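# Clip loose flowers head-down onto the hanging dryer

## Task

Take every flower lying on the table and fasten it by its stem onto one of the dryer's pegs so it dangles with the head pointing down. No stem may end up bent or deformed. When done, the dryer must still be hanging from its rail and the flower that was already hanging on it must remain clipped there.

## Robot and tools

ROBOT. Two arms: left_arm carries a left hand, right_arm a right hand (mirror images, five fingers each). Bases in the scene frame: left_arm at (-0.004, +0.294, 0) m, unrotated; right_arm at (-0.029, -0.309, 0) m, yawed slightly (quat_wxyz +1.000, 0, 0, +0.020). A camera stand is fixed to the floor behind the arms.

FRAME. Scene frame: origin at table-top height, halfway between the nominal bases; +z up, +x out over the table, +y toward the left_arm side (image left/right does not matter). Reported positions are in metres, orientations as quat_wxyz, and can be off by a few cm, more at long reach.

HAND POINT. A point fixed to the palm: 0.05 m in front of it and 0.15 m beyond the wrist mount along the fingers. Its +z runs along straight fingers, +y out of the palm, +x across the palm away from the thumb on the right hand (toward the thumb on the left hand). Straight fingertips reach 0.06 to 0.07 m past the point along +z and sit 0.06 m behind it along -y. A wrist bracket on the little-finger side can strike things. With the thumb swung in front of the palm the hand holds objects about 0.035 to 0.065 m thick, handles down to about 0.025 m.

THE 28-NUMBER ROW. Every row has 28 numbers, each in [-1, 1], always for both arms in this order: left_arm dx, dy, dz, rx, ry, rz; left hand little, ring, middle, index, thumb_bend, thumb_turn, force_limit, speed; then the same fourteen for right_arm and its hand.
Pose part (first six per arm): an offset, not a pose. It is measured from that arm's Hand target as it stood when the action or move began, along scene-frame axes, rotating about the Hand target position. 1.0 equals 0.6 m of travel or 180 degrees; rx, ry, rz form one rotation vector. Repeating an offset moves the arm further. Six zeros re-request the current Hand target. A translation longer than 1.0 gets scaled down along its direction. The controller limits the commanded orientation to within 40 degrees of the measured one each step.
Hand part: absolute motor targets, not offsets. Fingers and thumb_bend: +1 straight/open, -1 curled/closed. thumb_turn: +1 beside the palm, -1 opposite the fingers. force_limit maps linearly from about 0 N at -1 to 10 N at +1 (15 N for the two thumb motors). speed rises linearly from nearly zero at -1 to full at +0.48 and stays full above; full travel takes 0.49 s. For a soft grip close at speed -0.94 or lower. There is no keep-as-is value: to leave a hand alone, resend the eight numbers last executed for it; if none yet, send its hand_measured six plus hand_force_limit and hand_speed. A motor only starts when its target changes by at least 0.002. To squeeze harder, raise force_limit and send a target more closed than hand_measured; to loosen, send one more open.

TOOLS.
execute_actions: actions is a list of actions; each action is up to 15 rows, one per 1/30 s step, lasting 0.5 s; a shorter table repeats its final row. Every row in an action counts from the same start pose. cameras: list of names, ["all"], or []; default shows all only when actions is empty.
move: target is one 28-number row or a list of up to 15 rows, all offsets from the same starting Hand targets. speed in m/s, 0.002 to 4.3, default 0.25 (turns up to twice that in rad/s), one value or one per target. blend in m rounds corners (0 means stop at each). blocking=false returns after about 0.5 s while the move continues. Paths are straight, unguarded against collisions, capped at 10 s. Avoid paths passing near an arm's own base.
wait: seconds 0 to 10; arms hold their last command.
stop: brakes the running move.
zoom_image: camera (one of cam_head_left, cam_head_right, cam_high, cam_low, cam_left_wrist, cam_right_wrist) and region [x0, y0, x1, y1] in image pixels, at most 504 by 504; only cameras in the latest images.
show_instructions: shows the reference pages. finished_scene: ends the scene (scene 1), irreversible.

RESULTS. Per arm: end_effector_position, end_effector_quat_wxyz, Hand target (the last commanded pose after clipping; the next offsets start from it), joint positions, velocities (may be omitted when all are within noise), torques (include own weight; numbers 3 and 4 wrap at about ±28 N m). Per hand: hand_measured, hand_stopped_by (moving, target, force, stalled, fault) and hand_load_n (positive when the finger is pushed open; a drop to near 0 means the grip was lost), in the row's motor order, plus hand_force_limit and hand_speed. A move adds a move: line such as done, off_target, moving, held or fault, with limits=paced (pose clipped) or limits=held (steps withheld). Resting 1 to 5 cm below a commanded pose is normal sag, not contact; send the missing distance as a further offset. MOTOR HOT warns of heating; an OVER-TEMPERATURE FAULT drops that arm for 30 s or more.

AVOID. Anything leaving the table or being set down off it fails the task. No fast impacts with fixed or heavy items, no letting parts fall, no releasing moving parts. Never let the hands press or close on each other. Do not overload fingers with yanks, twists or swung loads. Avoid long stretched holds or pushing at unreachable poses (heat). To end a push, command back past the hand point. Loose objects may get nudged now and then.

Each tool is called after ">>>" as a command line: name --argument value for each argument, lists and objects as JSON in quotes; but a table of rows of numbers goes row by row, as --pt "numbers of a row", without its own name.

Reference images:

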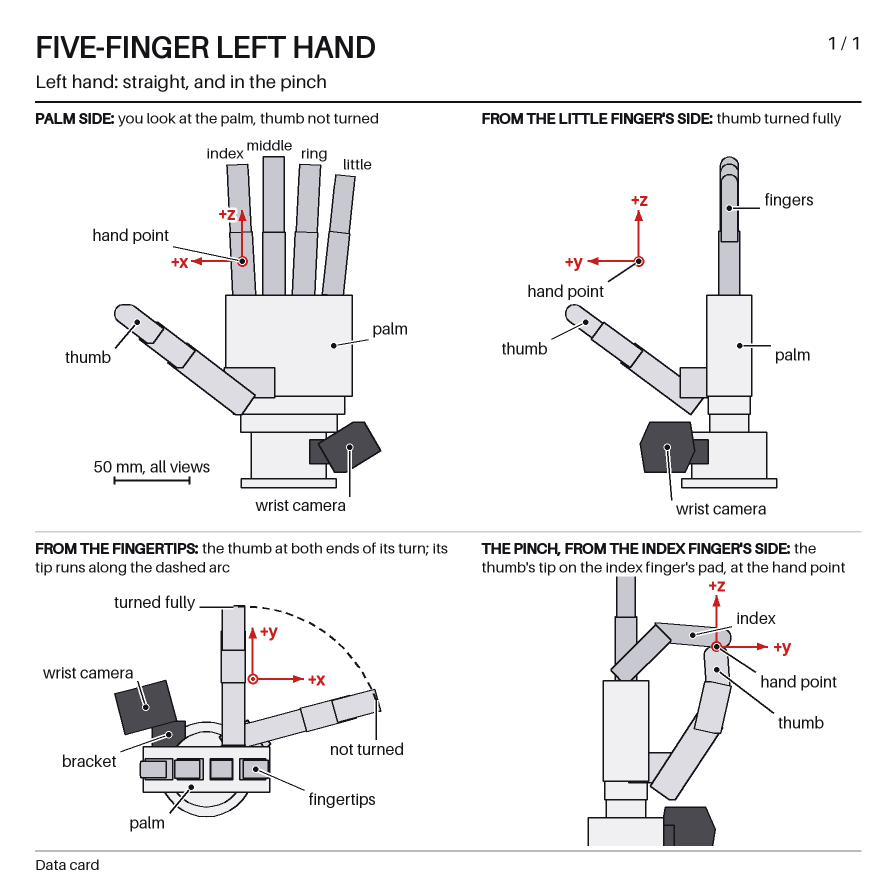

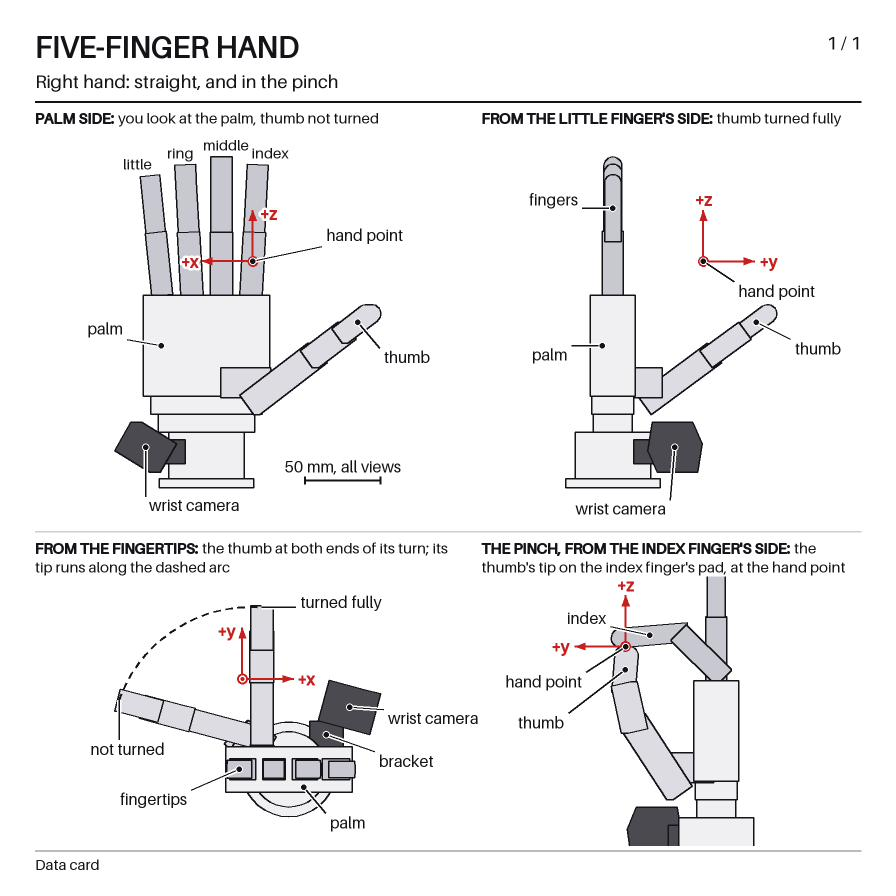

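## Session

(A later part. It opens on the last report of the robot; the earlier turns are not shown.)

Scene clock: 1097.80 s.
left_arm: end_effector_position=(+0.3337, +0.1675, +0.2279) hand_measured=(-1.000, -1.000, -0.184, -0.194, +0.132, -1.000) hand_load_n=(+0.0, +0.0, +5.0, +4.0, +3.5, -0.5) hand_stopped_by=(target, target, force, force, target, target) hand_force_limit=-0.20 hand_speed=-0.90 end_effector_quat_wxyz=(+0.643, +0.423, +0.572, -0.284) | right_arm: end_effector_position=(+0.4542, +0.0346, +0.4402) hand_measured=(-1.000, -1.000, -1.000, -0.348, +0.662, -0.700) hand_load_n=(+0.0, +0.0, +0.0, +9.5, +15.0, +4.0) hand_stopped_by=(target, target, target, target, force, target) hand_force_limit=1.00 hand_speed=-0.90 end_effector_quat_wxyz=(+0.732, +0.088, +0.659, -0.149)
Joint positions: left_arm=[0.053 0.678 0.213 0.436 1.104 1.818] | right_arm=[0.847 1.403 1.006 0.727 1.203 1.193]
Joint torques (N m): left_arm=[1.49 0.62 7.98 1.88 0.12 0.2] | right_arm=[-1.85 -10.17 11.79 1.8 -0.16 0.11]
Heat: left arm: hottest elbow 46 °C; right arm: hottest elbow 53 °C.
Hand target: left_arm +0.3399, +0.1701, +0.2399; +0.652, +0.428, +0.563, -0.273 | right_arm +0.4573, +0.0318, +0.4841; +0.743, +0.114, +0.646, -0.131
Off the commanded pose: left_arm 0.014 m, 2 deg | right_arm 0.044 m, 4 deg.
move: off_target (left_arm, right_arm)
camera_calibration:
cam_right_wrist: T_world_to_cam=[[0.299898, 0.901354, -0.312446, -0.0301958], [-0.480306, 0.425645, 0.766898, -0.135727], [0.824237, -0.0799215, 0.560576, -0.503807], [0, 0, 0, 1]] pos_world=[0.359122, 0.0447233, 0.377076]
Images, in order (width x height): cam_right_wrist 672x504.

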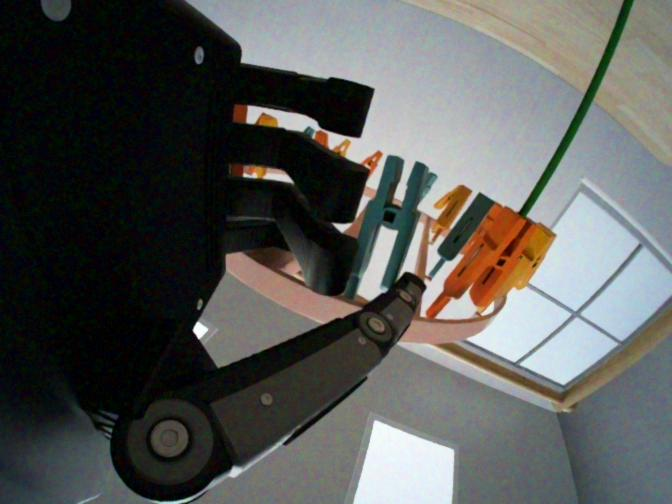

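>>> move --pt "0.1002 -0.05 -0.025 0 0 0 -1 -1 -0.5 -0.5 0.13 -1 -0.2 -0.9 0 0 0 0 0 0 -1 -1 -1 -0.35 0.62 -0.7 1.0 -0.9" --pt "0.15 -0.142 -0.0415 0 0 0 -1 -1 -0.5 -0.5 0.13 -1 -0.2 -0.9 0 0 0 0 0 0 -1 -1 -1 -0.35 0.62 -0.7 1.0 -0.9" --speed 0.1 --blend '[0.02,0]' --cameras '["cam_head_left","cam_head_right","cam_low","cam_left_wrist","cam_right_wrist"]'

Scene clock: 1129.83 s.
left_arm: end_effector_position=(+0.4140, +0.0927, +0.1903) hand_measured=(-1.000, -1.000, -0.184, -0.194, +0.132, -1.000) hand_load_n=(+0.0, +0.0, +5.0, +4.0, +3.5, +0.0) hand_stopped_by=(target, target, force, force, target, target) hand_force_limit=-0.20 hand_speed=-0.90 end_effector_quat_wxyz=(+0.634, +0.422, +0.585, -0.280) | right_arm: end_effector_position=(+0.4542, +0.0346, +0.4402) hand_measured=(-1.000, -1.000, -1.000, -0.348, +0.662, -0.700) hand_load_n=(+0.0, +0.0, +0.0, +10.0, +15.0, +3.5) hand_stopped_by=(target, target, target, target, force, target) hand_force_limit=1.00 hand_speed=-0.90 end_effector_quat_wxyz=(+0.732, +0.088, +0.659, -0.149)
Joint positions: left_arm=[-0.249 1.199 0.345 0.796 0.791 1.821] | right_arm=[0.847 1.403 1.006 0.727 1.203 1.193]
Joint torques (N m): left_arm=[0.32 -4.54 8.54 2.13 -0.05 0.15] | right_arm=[-1.08 -10.34 11.77 1.72 -0.14 0]
Heat: left arm: hottest elbow 47 °C; right arm: hottest elbow 54 °C.
Hand target: left_arm +0.4300, +0.0848, +0.2152; +0.652, +0.428, +0.563, -0.273 | right_arm +0.4573, +0.0318, +0.4841; +0.743, +0.114, +0.646, -0.131
Off the commanded pose: left_arm 0.030 m, 3 deg | right_arm 0.044 m, 4 deg.
move: off_target (left_arm, right_arm)
camera_calibration:
cam_left_wrist: T_world_to_cam=[[-0.754902, -0.460511, -0.466961, 0.446183], [0.0217016, 0.694077, -0.719573, 0.0600128], [0.655479, -0.553341, -0.513966, -0.00227972], [0, 0, 0, 1]] pos_world=[0.337016, 0.162557, 0.250362]
cam_right_wrist: T_world_to_cam=[[0.299898, 0.901354, -0.312446, -0.0301958], [-0.480306, 0.425645, 0.766898, -0.135727], [0.824237, -0.0799215, 0.560576, -0.503807], [0, 0, 0, 1]] pos_world=[0.359122, 0.0447233, 0.377076]
Images, in order (width x height): cam_head_left 672x504, cam_head_right 672x504, cam_low 672x504, cam_left_wrist 672x504, cam_right_wrist 672x504.

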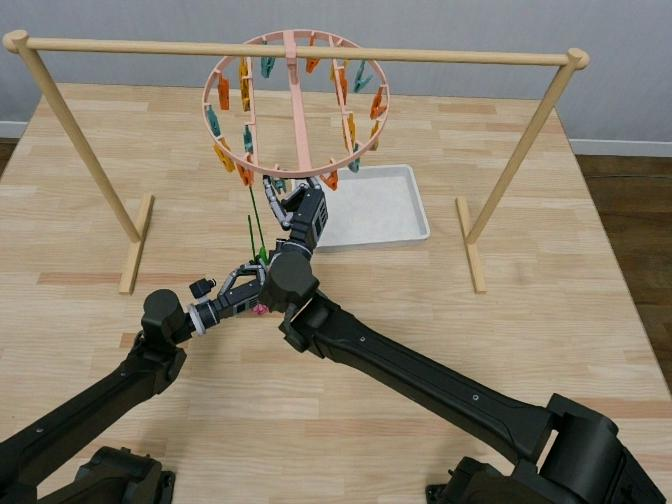

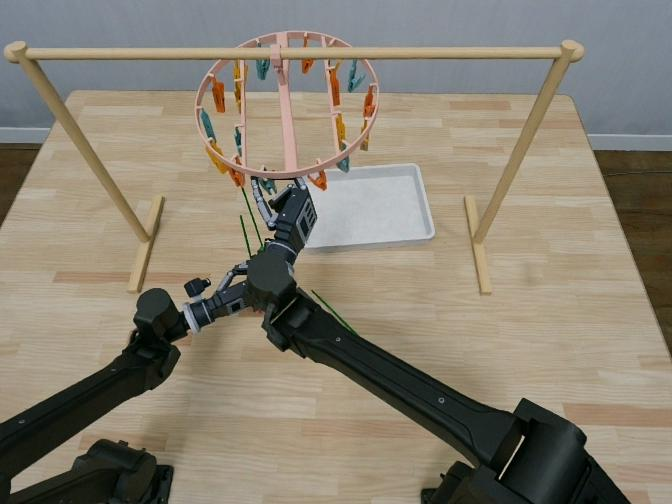

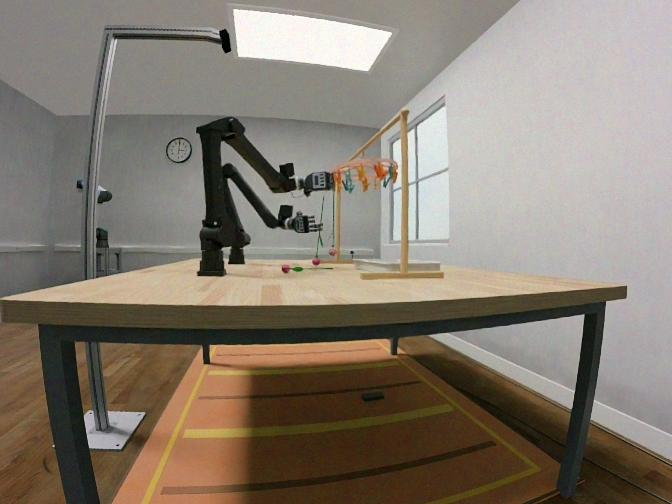

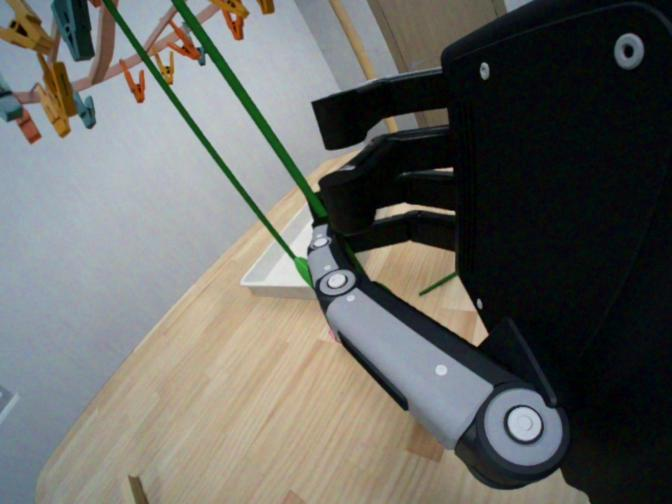

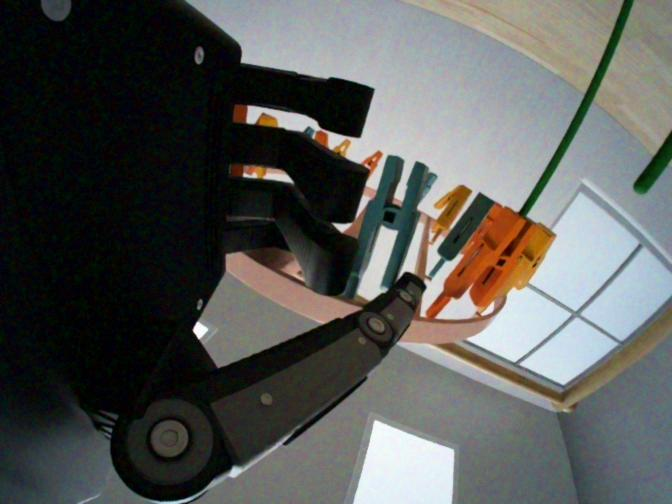

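>>> zoom_image --camera "cam_low" --region '[260, 150, 400, 290]'

>>> zoom_image --camera "cam_head_left" --region '[220, 160, 340, 330]'

Scaled by 3.600 from the camera's 672x504 image, which has a finer 960x720 frame.

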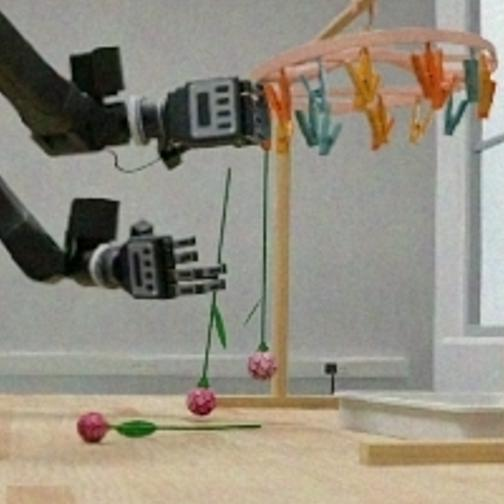

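Scaled by 2.965 from the camera's 672x504 image, which has a finer 960x720 frame.

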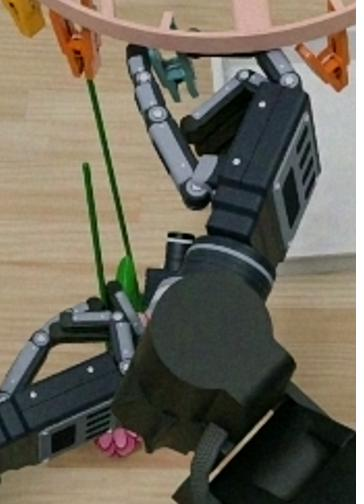

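>>> zoom_image --camera "cam_head_right" --region '[220, 160, 340, 280]'

>>> zoom_image --camera "cam_head_left" --region '[220, 160, 340, 280]'

Scaled by 4.200 from the camera's 672x504 image, which has a finer 960x720 frame.

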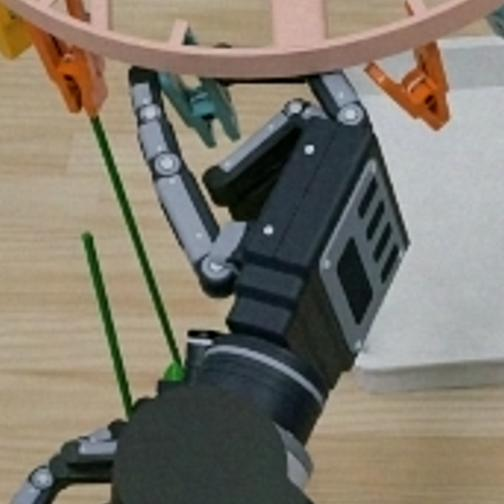

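Scaled by 4.200 from the camera's 672x504 image, which has a finer 960x720 frame.

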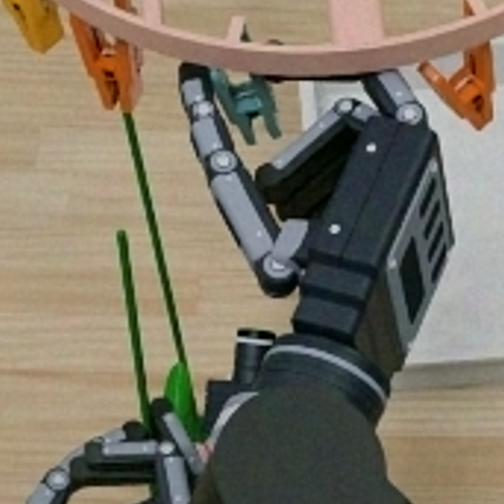

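>>> move --target '[0.0783,-0.1005,0.0163,0,-0.036,0,-1,-1,-0.5,-0.5,0.13,-1,-0.2,-0.9,0,0,0,0,0,0,-1,-1,-1,-0.35,0.62,-0.7,1.0,-0.9]' --speed 0.08 --cameras '["cam_head_left","cam_head_right","cam_low","cam_left_wrist","cam_right_wrist"]'

>>> zoom_image --camera "cam_head_left" --region '[220, 160, 340, 280]'

>>> zoom_image --camera "cam_head_right" --region '[220, 160, 340, 280]'

>>> zoom_image --camera "cam_low" --region '[260, 150, 400, 290]'

>>> zoom_image --camera "cam_right_wrist" --region '[300, 40, 500, 240]'

Scene clock: 1160.07 s.
left_arm: end_effector_position=(+0.4633, +0.0342, +0.2016) hand_measured=(-1.000, -1.000, -0.184, -0.194, +0.132, -1.000) hand_load_n=(+0.0, +0.0, +5.0, +4.0, +3.0, -0.5) hand_stopped_by=(target, target, force, force, target, target) hand_force_limit=-0.20 hand_speed=-0.90 end_effector_quat_wxyz=(+0.664, +0.438, +0.550, -0.257) | right_arm: end_effector_position=(+0.4542, +0.0346, +0.4402) hand_measured=(-1.000, -1.000, -1.000, -0.348, +0.662, -0.700) hand_load_n=(+0.0, +0.0, +0.0, +9.5, +14.5, +3.5) hand_stopped_by=(target, target, target, target, force, target) hand_force_limit=1.00 hand_speed=-0.90 end_effector_quat_wxyz=(+0.732, +0.088, +0.659, -0.149)
Joint positions: left_arm=[-0.382 1.422 0.495 0.943 0.659 1.864] | right_arm=[0.847 1.403 1.006 0.727 1.203 1.193]
Joint torques (N m): left_arm=[0.26 -7.77 8.03 2.21 -0.09 0.26] | right_arm=[-1.79 -10.29 11.89 1.59 -0.17 0.06]
Heat: left arm: hottest elbow 47 °C; right arm: hottest elbow 54 °C.
Hand target: left_arm +0.4770, +0.0246, +0.2250; +0.683, +0.443, +0.525, -0.249 | right_arm +0.4573, +0.0318, +0.4841; +0.743, +0.114, +0.646, -0.131
Off the commanded pose: left_arm 0.029 m, 4 deg | right_arm 0.044 m, 4 deg.
move: off_target (left_arm, right_arm)
camera_calibration:
cam_left_wrist: T_world_to_cam=[[-0.701333, -0.45869, -0.545651, 0.452748], [0.0997331, 0.694798, -0.712257, 0.0699911], [0.705822, -0.553949, -0.441538, -0.0990705], [0, 0, 0, 1]] pos_world=[0.380473, 0.104162, 0.253151]
cam_right_wrist: T_world_to_cam=[[0.299898, 0.901354, -0.312446, -0.0301958], [-0.480306, 0.425645, 0.766898, -0.135727], [0.824237, -0.0799215, 0.560576, -0.503807], [0, 0, 0, 1]] pos_world=[0.359122, 0.0447233, 0.377076]
Images, in order (width x height): cam_head_left 672x504, cam_head_right 672x504, cam_low 672x504, cam_left_wrist 672x504, cam_right_wrist 672x504.

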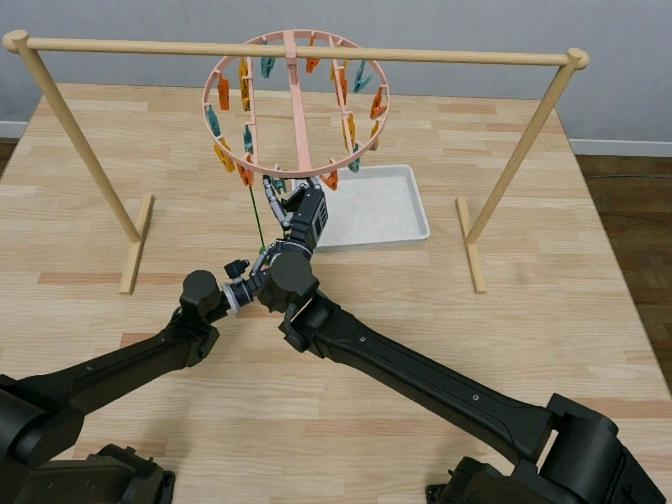

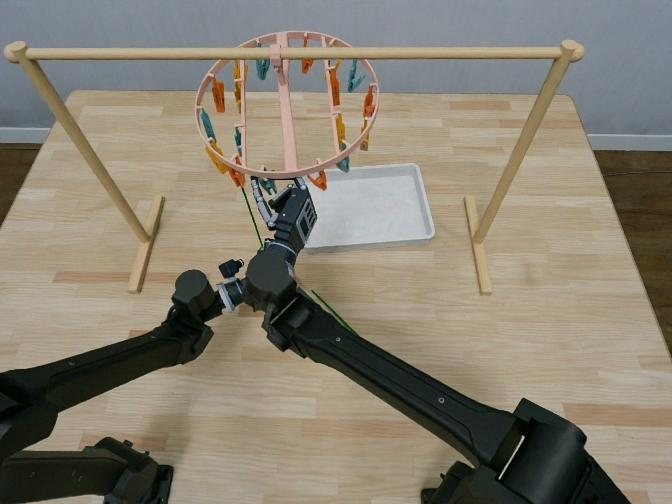

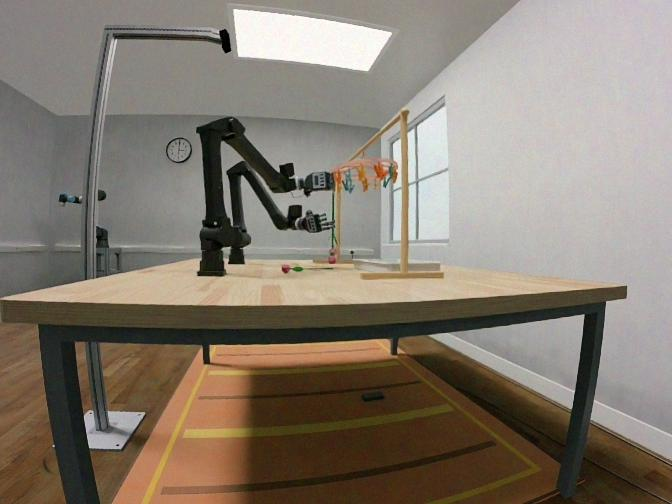

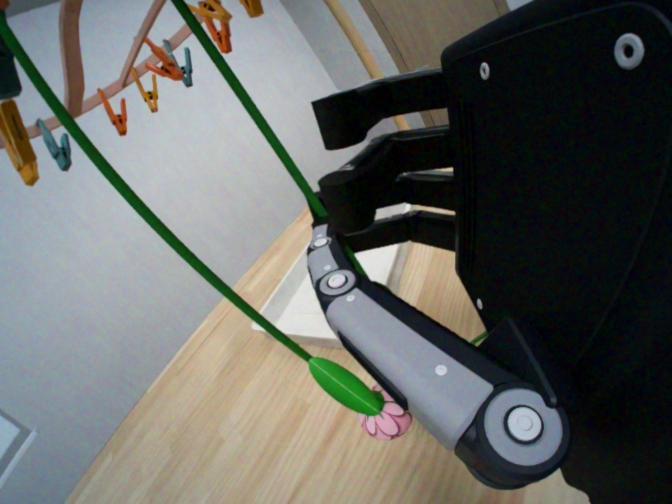

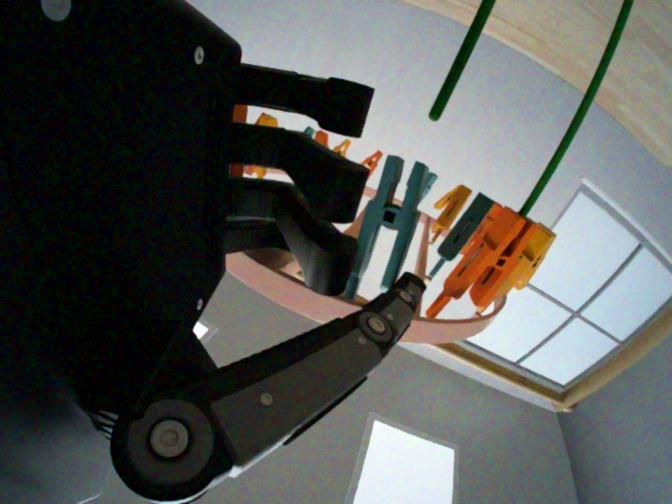

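Scaled by 4.200 from the camera's 672x504 image, which has a finer 960x720 frame.

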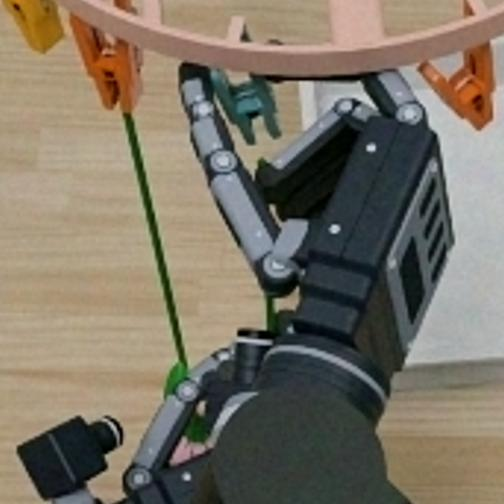

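Scaled by 4.200 from the camera's 672x504 image, which has a finer 960x720 frame.

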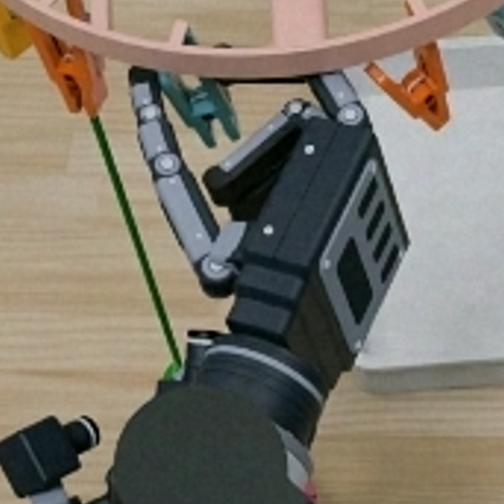

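Scaled by 3.600 from the camera's 672x504 image, which has a finer 960x720 frame.

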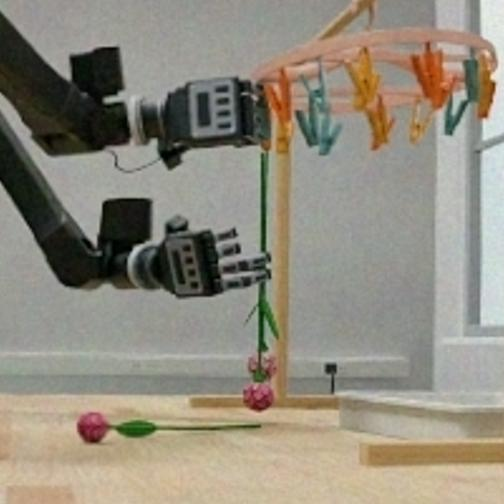

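Scaled by 2.520 from the camera's 672x504 image, which has a finer 960x720 frame.

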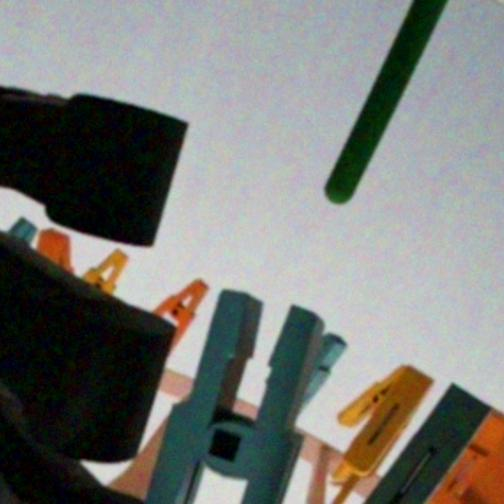

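>>> move --target '[0.0033,-0.0537,0.0023,-0.0556,0,0,-1,-1,-0.5,-0.5,0.13,-1,-0.2,-0.9,0,0,0,0,0,0,-1,-1,-1,-0.35,0.62,-0.7,1.0,-0.9]' --speed 0.08 --cameras '["cam_head_left","cam_head_right","cam_low","cam_left_wrist","cam_right_wrist"]'

>>> zoom_image --camera "cam_right_wrist" --region '[300, 40, 500, 240]'

>>> zoom_image --camera "cam_head_left" --region '[240, 160, 340, 260]'

>>> zoom_image --camera "cam_low" --region '[260, 150, 400, 290]'

Scene clock: 1201.13 s.
left_arm: end_effector_position=(+0.4694, +0.0021, +0.2088) hand_measured=(-1.000, -1.000, -0.184, -0.194, +0.132, -1.000) hand_load_n=(+0.0, +0.0, +5.0, +4.0, +3.0, -0.5) hand_stopped_by=(target, target, force, force, target, target) hand_force_limit=-0.20 hand_speed=-0.90 end_effector_quat_wxyz=(+0.706, +0.385, +0.520, -0.290) | right_arm: end_effector_position=(+0.4542, +0.0346, +0.4402) hand_measured=(-1.000, -1.000, -1.000, -0.348, +0.662, -0.700) hand_load_n=(+0.0, +0.5, +0.0, +9.5, +15.0, +3.5) hand_stopped_by=(target, target, target, target, force, target) hand_force_limit=1.00 hand_speed=-0.90 end_effector_quat_wxyz=(+0.732, +0.088, +0.659, -0.149)
Joint positions: left_arm=[-0.467 1.575 0.527 1.242 0.551 1.715] | right_arm=[0.847 1.403 1.006 0.727 1.203 1.193]
Joint torques (N m): left_arm=[0.26 -9.29 6.97 2.17 -0.19 0.02] | right_arm=[-1.26 -9.52 12 1.58 -0.12 0.06]
Heat: left arm: hottest elbow 49 °C; right arm: hottest elbow 55 °C.
Hand target: left_arm +0.4790, -0.0076, +0.2262; +0.719, +0.381, +0.502, -0.294 | right_arm +0.4573, +0.0318, +0.4841; +0.743, +0.114, +0.646, -0.131
Off the commanded pose: left_arm 0.022 m, 3 deg | right_arm 0.044 m, 4 deg.
move: off_target (left_arm, right_arm)
camera_calibration:
cam_left_wrist: T_world_to_cam=[[-0.681078, -0.547689, -0.485972, 0.424362], [0.116025, 0.574594, -0.810173, 0.109893], [0.72296, -0.608176, -0.327798, -0.14965], [0, 0, 0, 1]] pos_world=[0.384464, 0.0782611, 0.246206]
cam_right_wrist: T_world_to_cam=[[0.299898, 0.901354, -0.312446, -0.0301958], [-0.480306, 0.425645, 0.766898, -0.135727], [0.824237, -0.0799215, 0.560576, -0.503807], [0, 0, 0, 1]] pos_world=[0.359122, 0.0447233, 0.377076]
Images, in order (width x height): cam_head_left 672x504, cam_head_right 672x504, cam_low 672x504, cam_left_wrist 672x504, cam_right_wrist 672x504.

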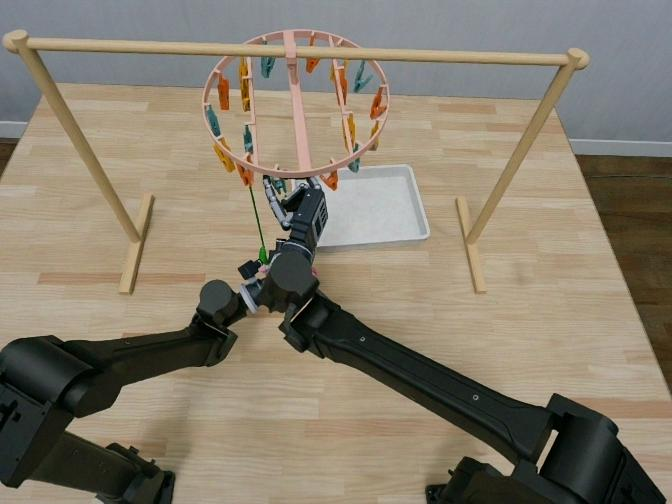

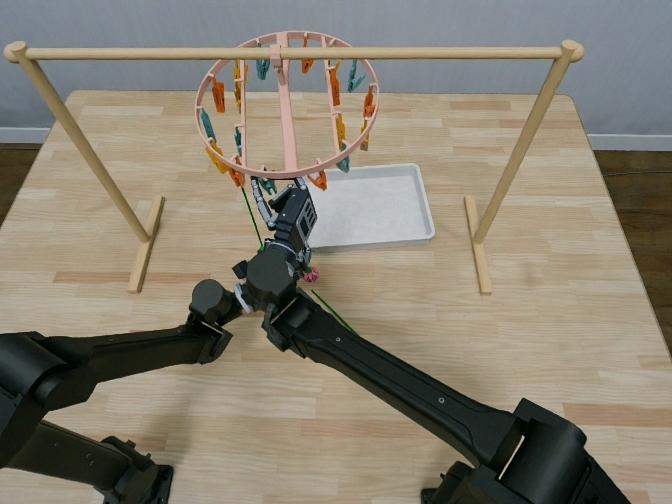

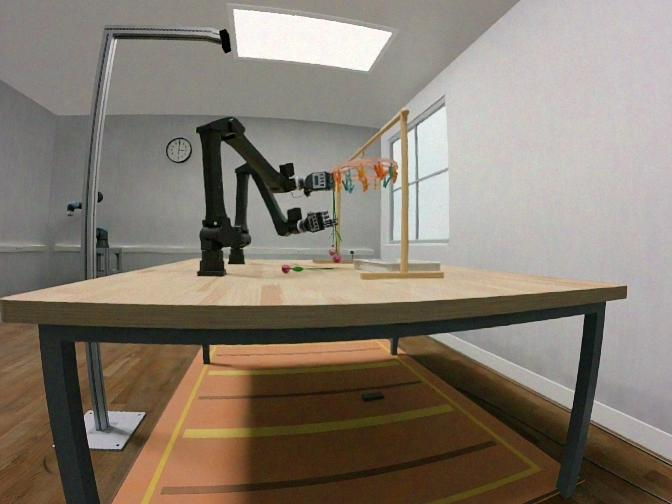

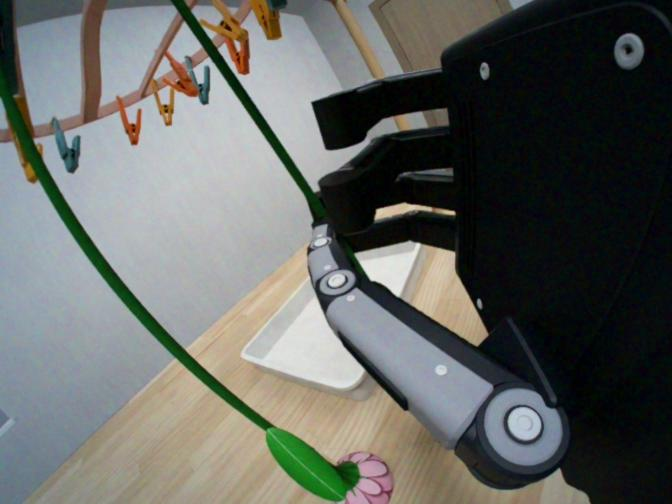

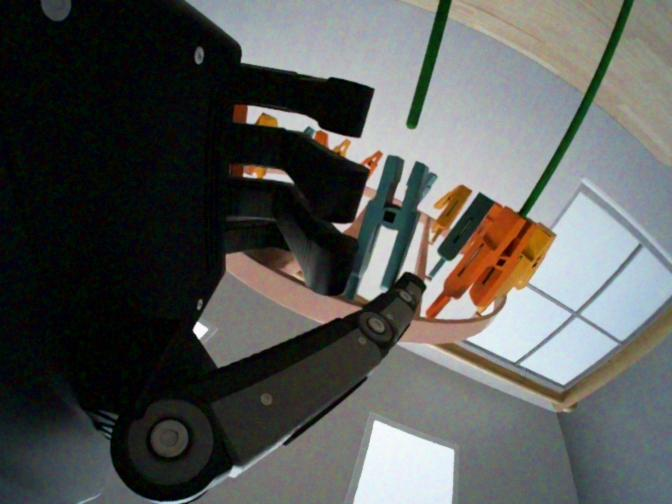

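Scaled by 2.520 from the camera's 672x504 image, which has a finer 960x720 frame.

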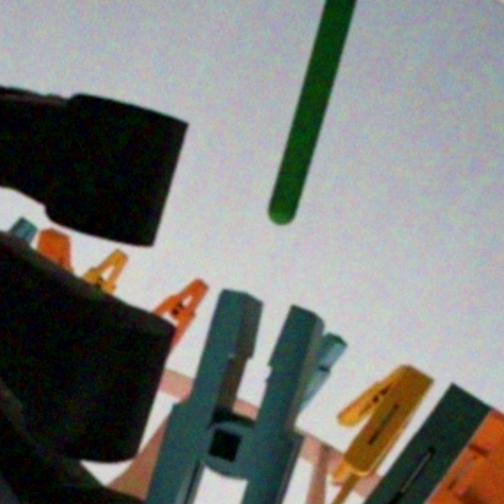

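Scaled by 5.040 from the camera's 672x504 image, which has a finer 960x720 frame.

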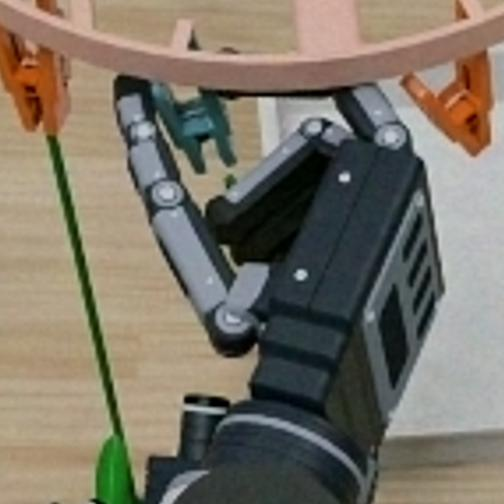

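Scaled by 3.600 from the camera's 672x504 image, which has a finer 960x720 frame.

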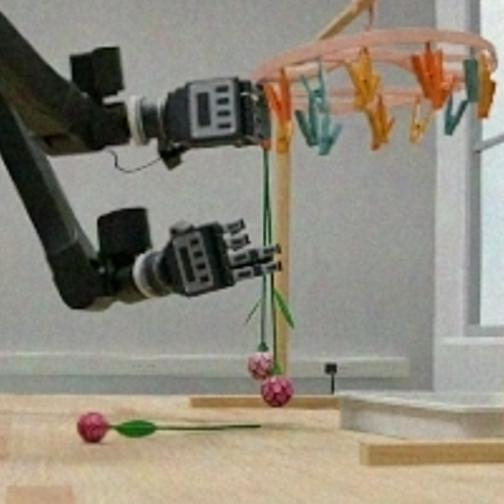

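>>> move --target '[0,0.005,0.013,0,0,0,-1,-1,-0.5,-0.5,0.13,-1,-0.2,-0.9,0,0,0,0,0,0,-1,-1,-1,-0.35,0.62,-0.7,1.0,-0.9]' --speed 0.03 --cameras '["cam_head_left","cam_right_wrist"]'

>>> zoom_image --camera "cam_right_wrist" --region '[300, 40, 500, 240]'

>>> zoom_image --camera "cam_head_left" --region '[240, 160, 340, 260]'

Scene clock: 1250.87 s.
left_arm: end_effector_position=(+0.4690, +0.0016, +0.2086) hand_measured=(-1.000, -1.000, -0.184, -0.194, +0.132, -1.000) hand_load_n=(+0.0, +0.0, +5.0, +4.0, +3.0, +0.0) hand_stopped_by=(target, target, force, force, target, target) hand_force_limit=-0.20 hand_speed=-0.90 end_effector_quat_wxyz=(+0.705, +0.385, +0.520, -0.292) | right_arm: end_effector_position=(+0.4542, +0.0346, +0.4402) hand_measured=(-1.000, -1.000, -1.000, -0.348, +0.662, -0.700) hand_load_n=(+0.0, +0.0, +0.0, +10.0, +14.5, +3.5) hand_stopped_by=(target, target, target, target, force, target) hand_force_limit=1.00 hand_speed=-0.90 end_effector_quat_wxyz=(+0.732, +0.088, +0.659, -0.149)
Joint positions: left_arm=[-0.467 1.575 0.527 1.242 0.554 1.713] | right_arm=[0.847 1.403 1.006 0.727 1.203 1.193]
Joint torques (N m): left_arm=[0.85 -11.58 7.01 1.07 0.01 0.01] | right_arm=[-1.08 -10.7 11.97 1.61 -0.18 0.05]
Heat: left arm: hottest elbow 45 °C; right arm: hottest elbow 56 °C.
Hand target: left_arm +0.4790, -0.0046, +0.2340; +0.719, +0.381, +0.502, -0.294 | right_arm +0.4573, +0.0318, +0.4841; +0.743, +0.114, +0.646, -0.131
Off the commanded pose: left_arm 0.028 m, 3 deg | right_arm 0.044 m, 4 deg.
move: off_target (left_arm, right_arm)
camera_calibration:
cam_right_wrist: T_world_to_cam=[[0.299898, 0.901354, -0.312446, -0.0301958], [-0.480306, 0.425645, 0.766898, -0.135727], [0.824237, -0.0799215, 0.560576, -0.503807], [0, 0, 0, 1]] pos_world=[0.359122, 0.0447233, 0.377076]
Images, in order (width x height): cam_head_left 672x504, cam_right_wrist 672x504.

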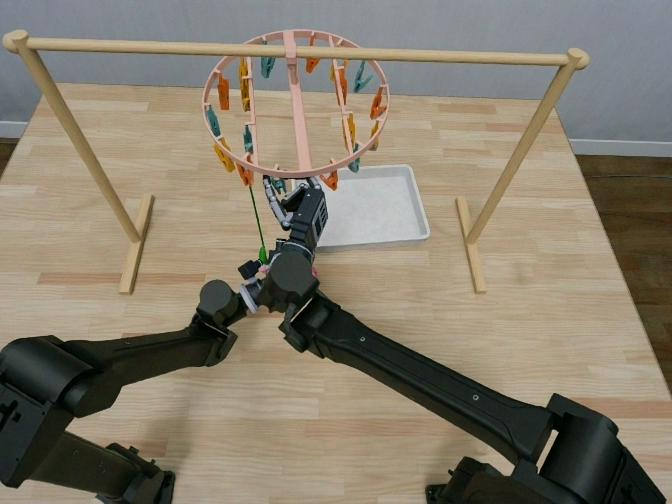

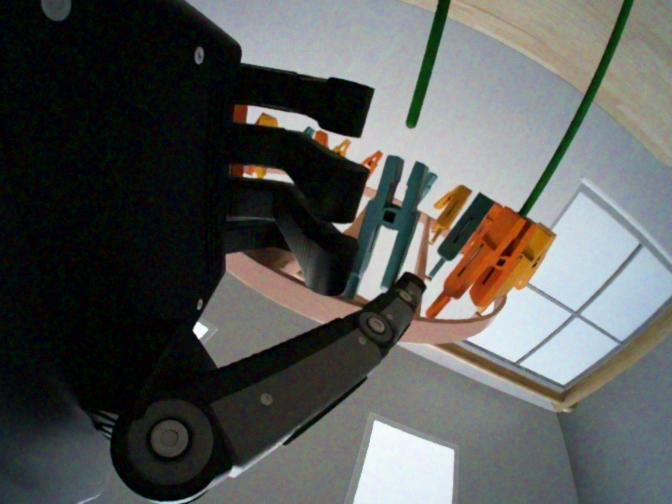

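Scaled by 2.520 from the camera's 672x504 image, which has a finer 960x720 frame.

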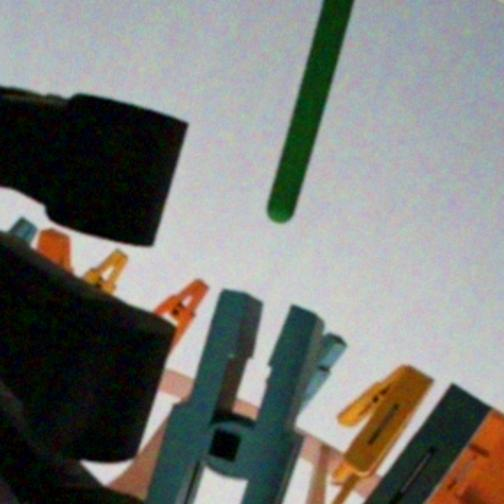

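Scaled by 5.040 from the camera's 672x504 image, which has a finer 960x720 frame.

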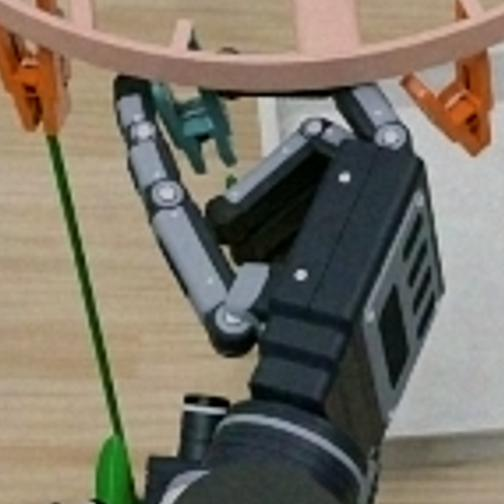

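>>> move --target '[0,0.005,0.013,0,0,0,-1,-1,-0.5,-0.5,0.13,-1,-0.2,-0.9,0,0,0,0,0,0,-1,-1,-1,-0.35,0.62,-0.7,1.0,-0.9]' --speed 0.03 --cameras '["cam_head_left","cam_right_wrist"]'

>>> zoom_image --camera "cam_right_wrist" --region '[300, 40, 500, 240]'

Scene clock: 1254.43 s.
left_arm: end_effector_position=(+0.4674, +0.0008, +0.2114) hand_measured=(-1.000, -1.000, -0.184, -0.194, +0.132, -1.000) hand_load_n=(+0.0, +0.0, +5.0, +4.5, +3.0, +0.0) hand_stopped_by=(target, target, force, force, target, target) hand_force_limit=-0.20 hand_speed=-0.90 end_effector_quat_wxyz=(+0.701, +0.387, +0.522, -0.295) | right_arm: end_effector_position=(+0.4542, +0.0346, +0.4402) hand_measured=(-1.000, -1.000, -1.000, -0.348, +0.662, -0.700) hand_load_n=(+0.0, +0.0, +0.0, +10.0, +15.0, +3.5) hand_stopped_by=(target, target, target, target, force, target) hand_force_limit=1.00 hand_speed=-0.90 end_effector_quat_wxyz=(+0.732, +0.088, +0.659, -0.149)
Joint positions: left_arm=[-0.467 1.556 0.527 1.214 0.561 1.711] | right_arm=[0.847 1.403 1.006 0.727 1.203 1.193]
Joint torques (N m): left_arm=[1.38 -12.16 7.16 1.11 -0.01 0.02] | right_arm=[-1.2 -10.34 11.75 1.48 -0.11 0.04]
Heat: left arm: hottest elbow 45 °C; right arm: hottest elbow 56 °C.
Hand target: left_arm +0.4790, -0.0016, +0.2418; +0.719, +0.381, +0.502, -0.294 | right_arm +0.4573, +0.0318, +0.4841; +0.743, +0.114, +0.646, -0.131
Off the commanded pose: left_arm 0.033 m, 3 deg | right_arm 0.044 m, 4 deg.
move: off_target (left_arm, right_arm)
camera_calibration:
cam_right_wrist: T_world_to_cam=[[0.299898, 0.901354, -0.312446, -0.0301958], [-0.480306, 0.425645, 0.766898, -0.135727], [0.824237, -0.0799215, 0.560576, -0.503807], [0, 0, 0, 1]] pos_world=[0.359122, 0.0447233, 0.377076]
Images, in order (width x height): cam_head_left 672x504, cam_right_wrist 672x504.

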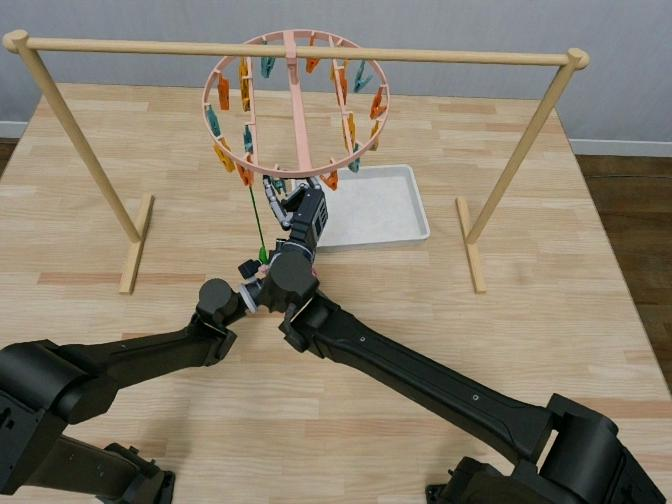

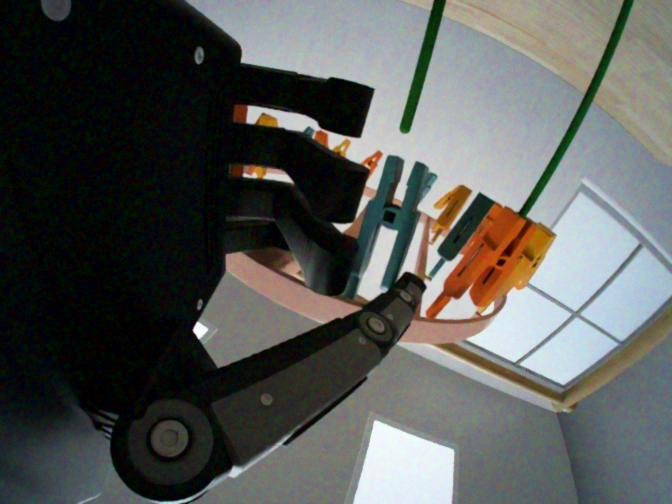

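Scaled by 2.520 from the camera's 672x504 image, which has a finer 960x720 frame.

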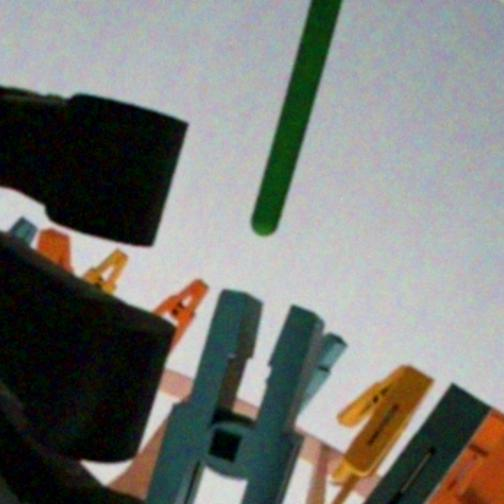

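>>> move --target '[0.002,0.0233,0,0,0,0,-1,-1,-0.5,-0.5,0.13,-1,-0.2,-0.9,0,0,0,0,0,0,-1,-1,-1,-0.35,0.62,-0.7,1.0,-0.9]' --speed 0.03 --cameras '["cam_right_wrist"]'

>>> zoom_image --camera "cam_right_wrist" --region '[300, 40, 500, 240]'

Scene clock: 1261.37 s.
left_arm: end_effector_position=(+0.4721, +0.0118, +0.2139) hand_measured=(-1.000, -1.000, -0.184, -0.194, +0.132, -1.000) hand_load_n=(+0.0, +0.0, +5.0, +4.0, +3.0, +0.0) hand_stopped_by=(target, target, force, force, target, target) hand_force_limit=-0.20 hand_speed=-0.90 end_effector_quat_wxyz=(+0.701, +0.387, +0.521, -0.296) | right_arm: end_effector_position=(+0.4542, +0.0346, +0.4402) hand_measured=(-1.000, -1.000, -1.000, -0.348, +0.662, -0.700) hand_load_n=(+0.0, +0.0, +0.0, +10.0, +14.5, +3.5) hand_stopped_by=(target, target, target, target, force, target) hand_force_limit=1.00 hand_speed=-0.90 end_effector_quat_wxyz=(+0.732, +0.088, +0.659, -0.149)
Joint positions: left_arm=[-0.432 1.549 0.527 1.214 0.596 1.701] | right_arm=[0.847 1.403 1.006 0.727 1.203 1.193]
Joint torques (N m): left_arm=[1.49 -12.22 6.35 1.51 -0.01 0.02] | right_arm=[-0.56 -10.58 11.95 1.74 -0.15 0.08]
Heat: left arm: hottest elbow 45 °C; right arm: hottest elbow 56 °C.
Hand target: left_arm +0.4801, +0.0124, +0.2420; +0.719, +0.381, +0.502, -0.294 | right_arm +0.4573, +0.0318, +0.4841; +0.743, +0.114, +0.646, -0.131
Off the commanded pose: left_arm 0.029 m, 3 deg | right_arm 0.044 m, 4 deg.
move: off_target (left_arm, right_arm)
camera_calibration:
cam_right_wrist: T_world_to_cam=[[0.299898, 0.901354, -0.312446, -0.0301958], [-0.480306, 0.425645, 0.766898, -0.135727], [0.824237, -0.0799215, 0.560576, -0.503807], [0, 0, 0, 1]] pos_world=[0.359122, 0.0447233, 0.377076]
Images, in order (width x height): cam_right_wrist 672x504.

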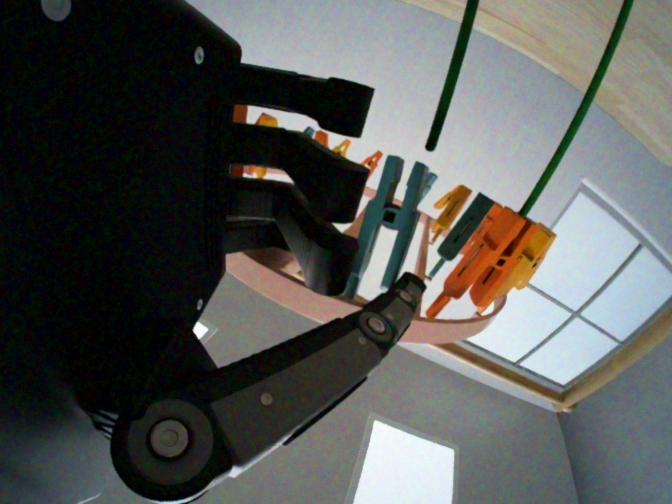

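Scaled by 2.520 from the camera's 672x504 image, which has a finer 960x720 frame.

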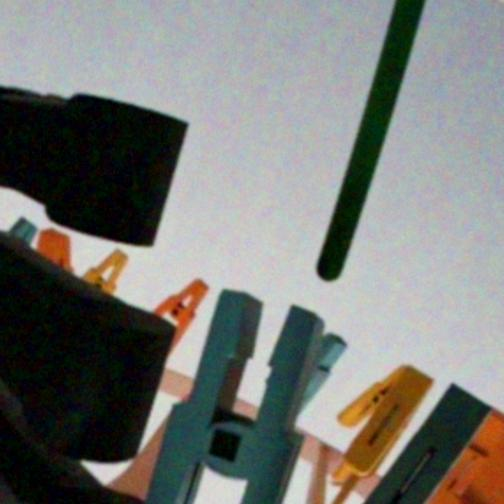

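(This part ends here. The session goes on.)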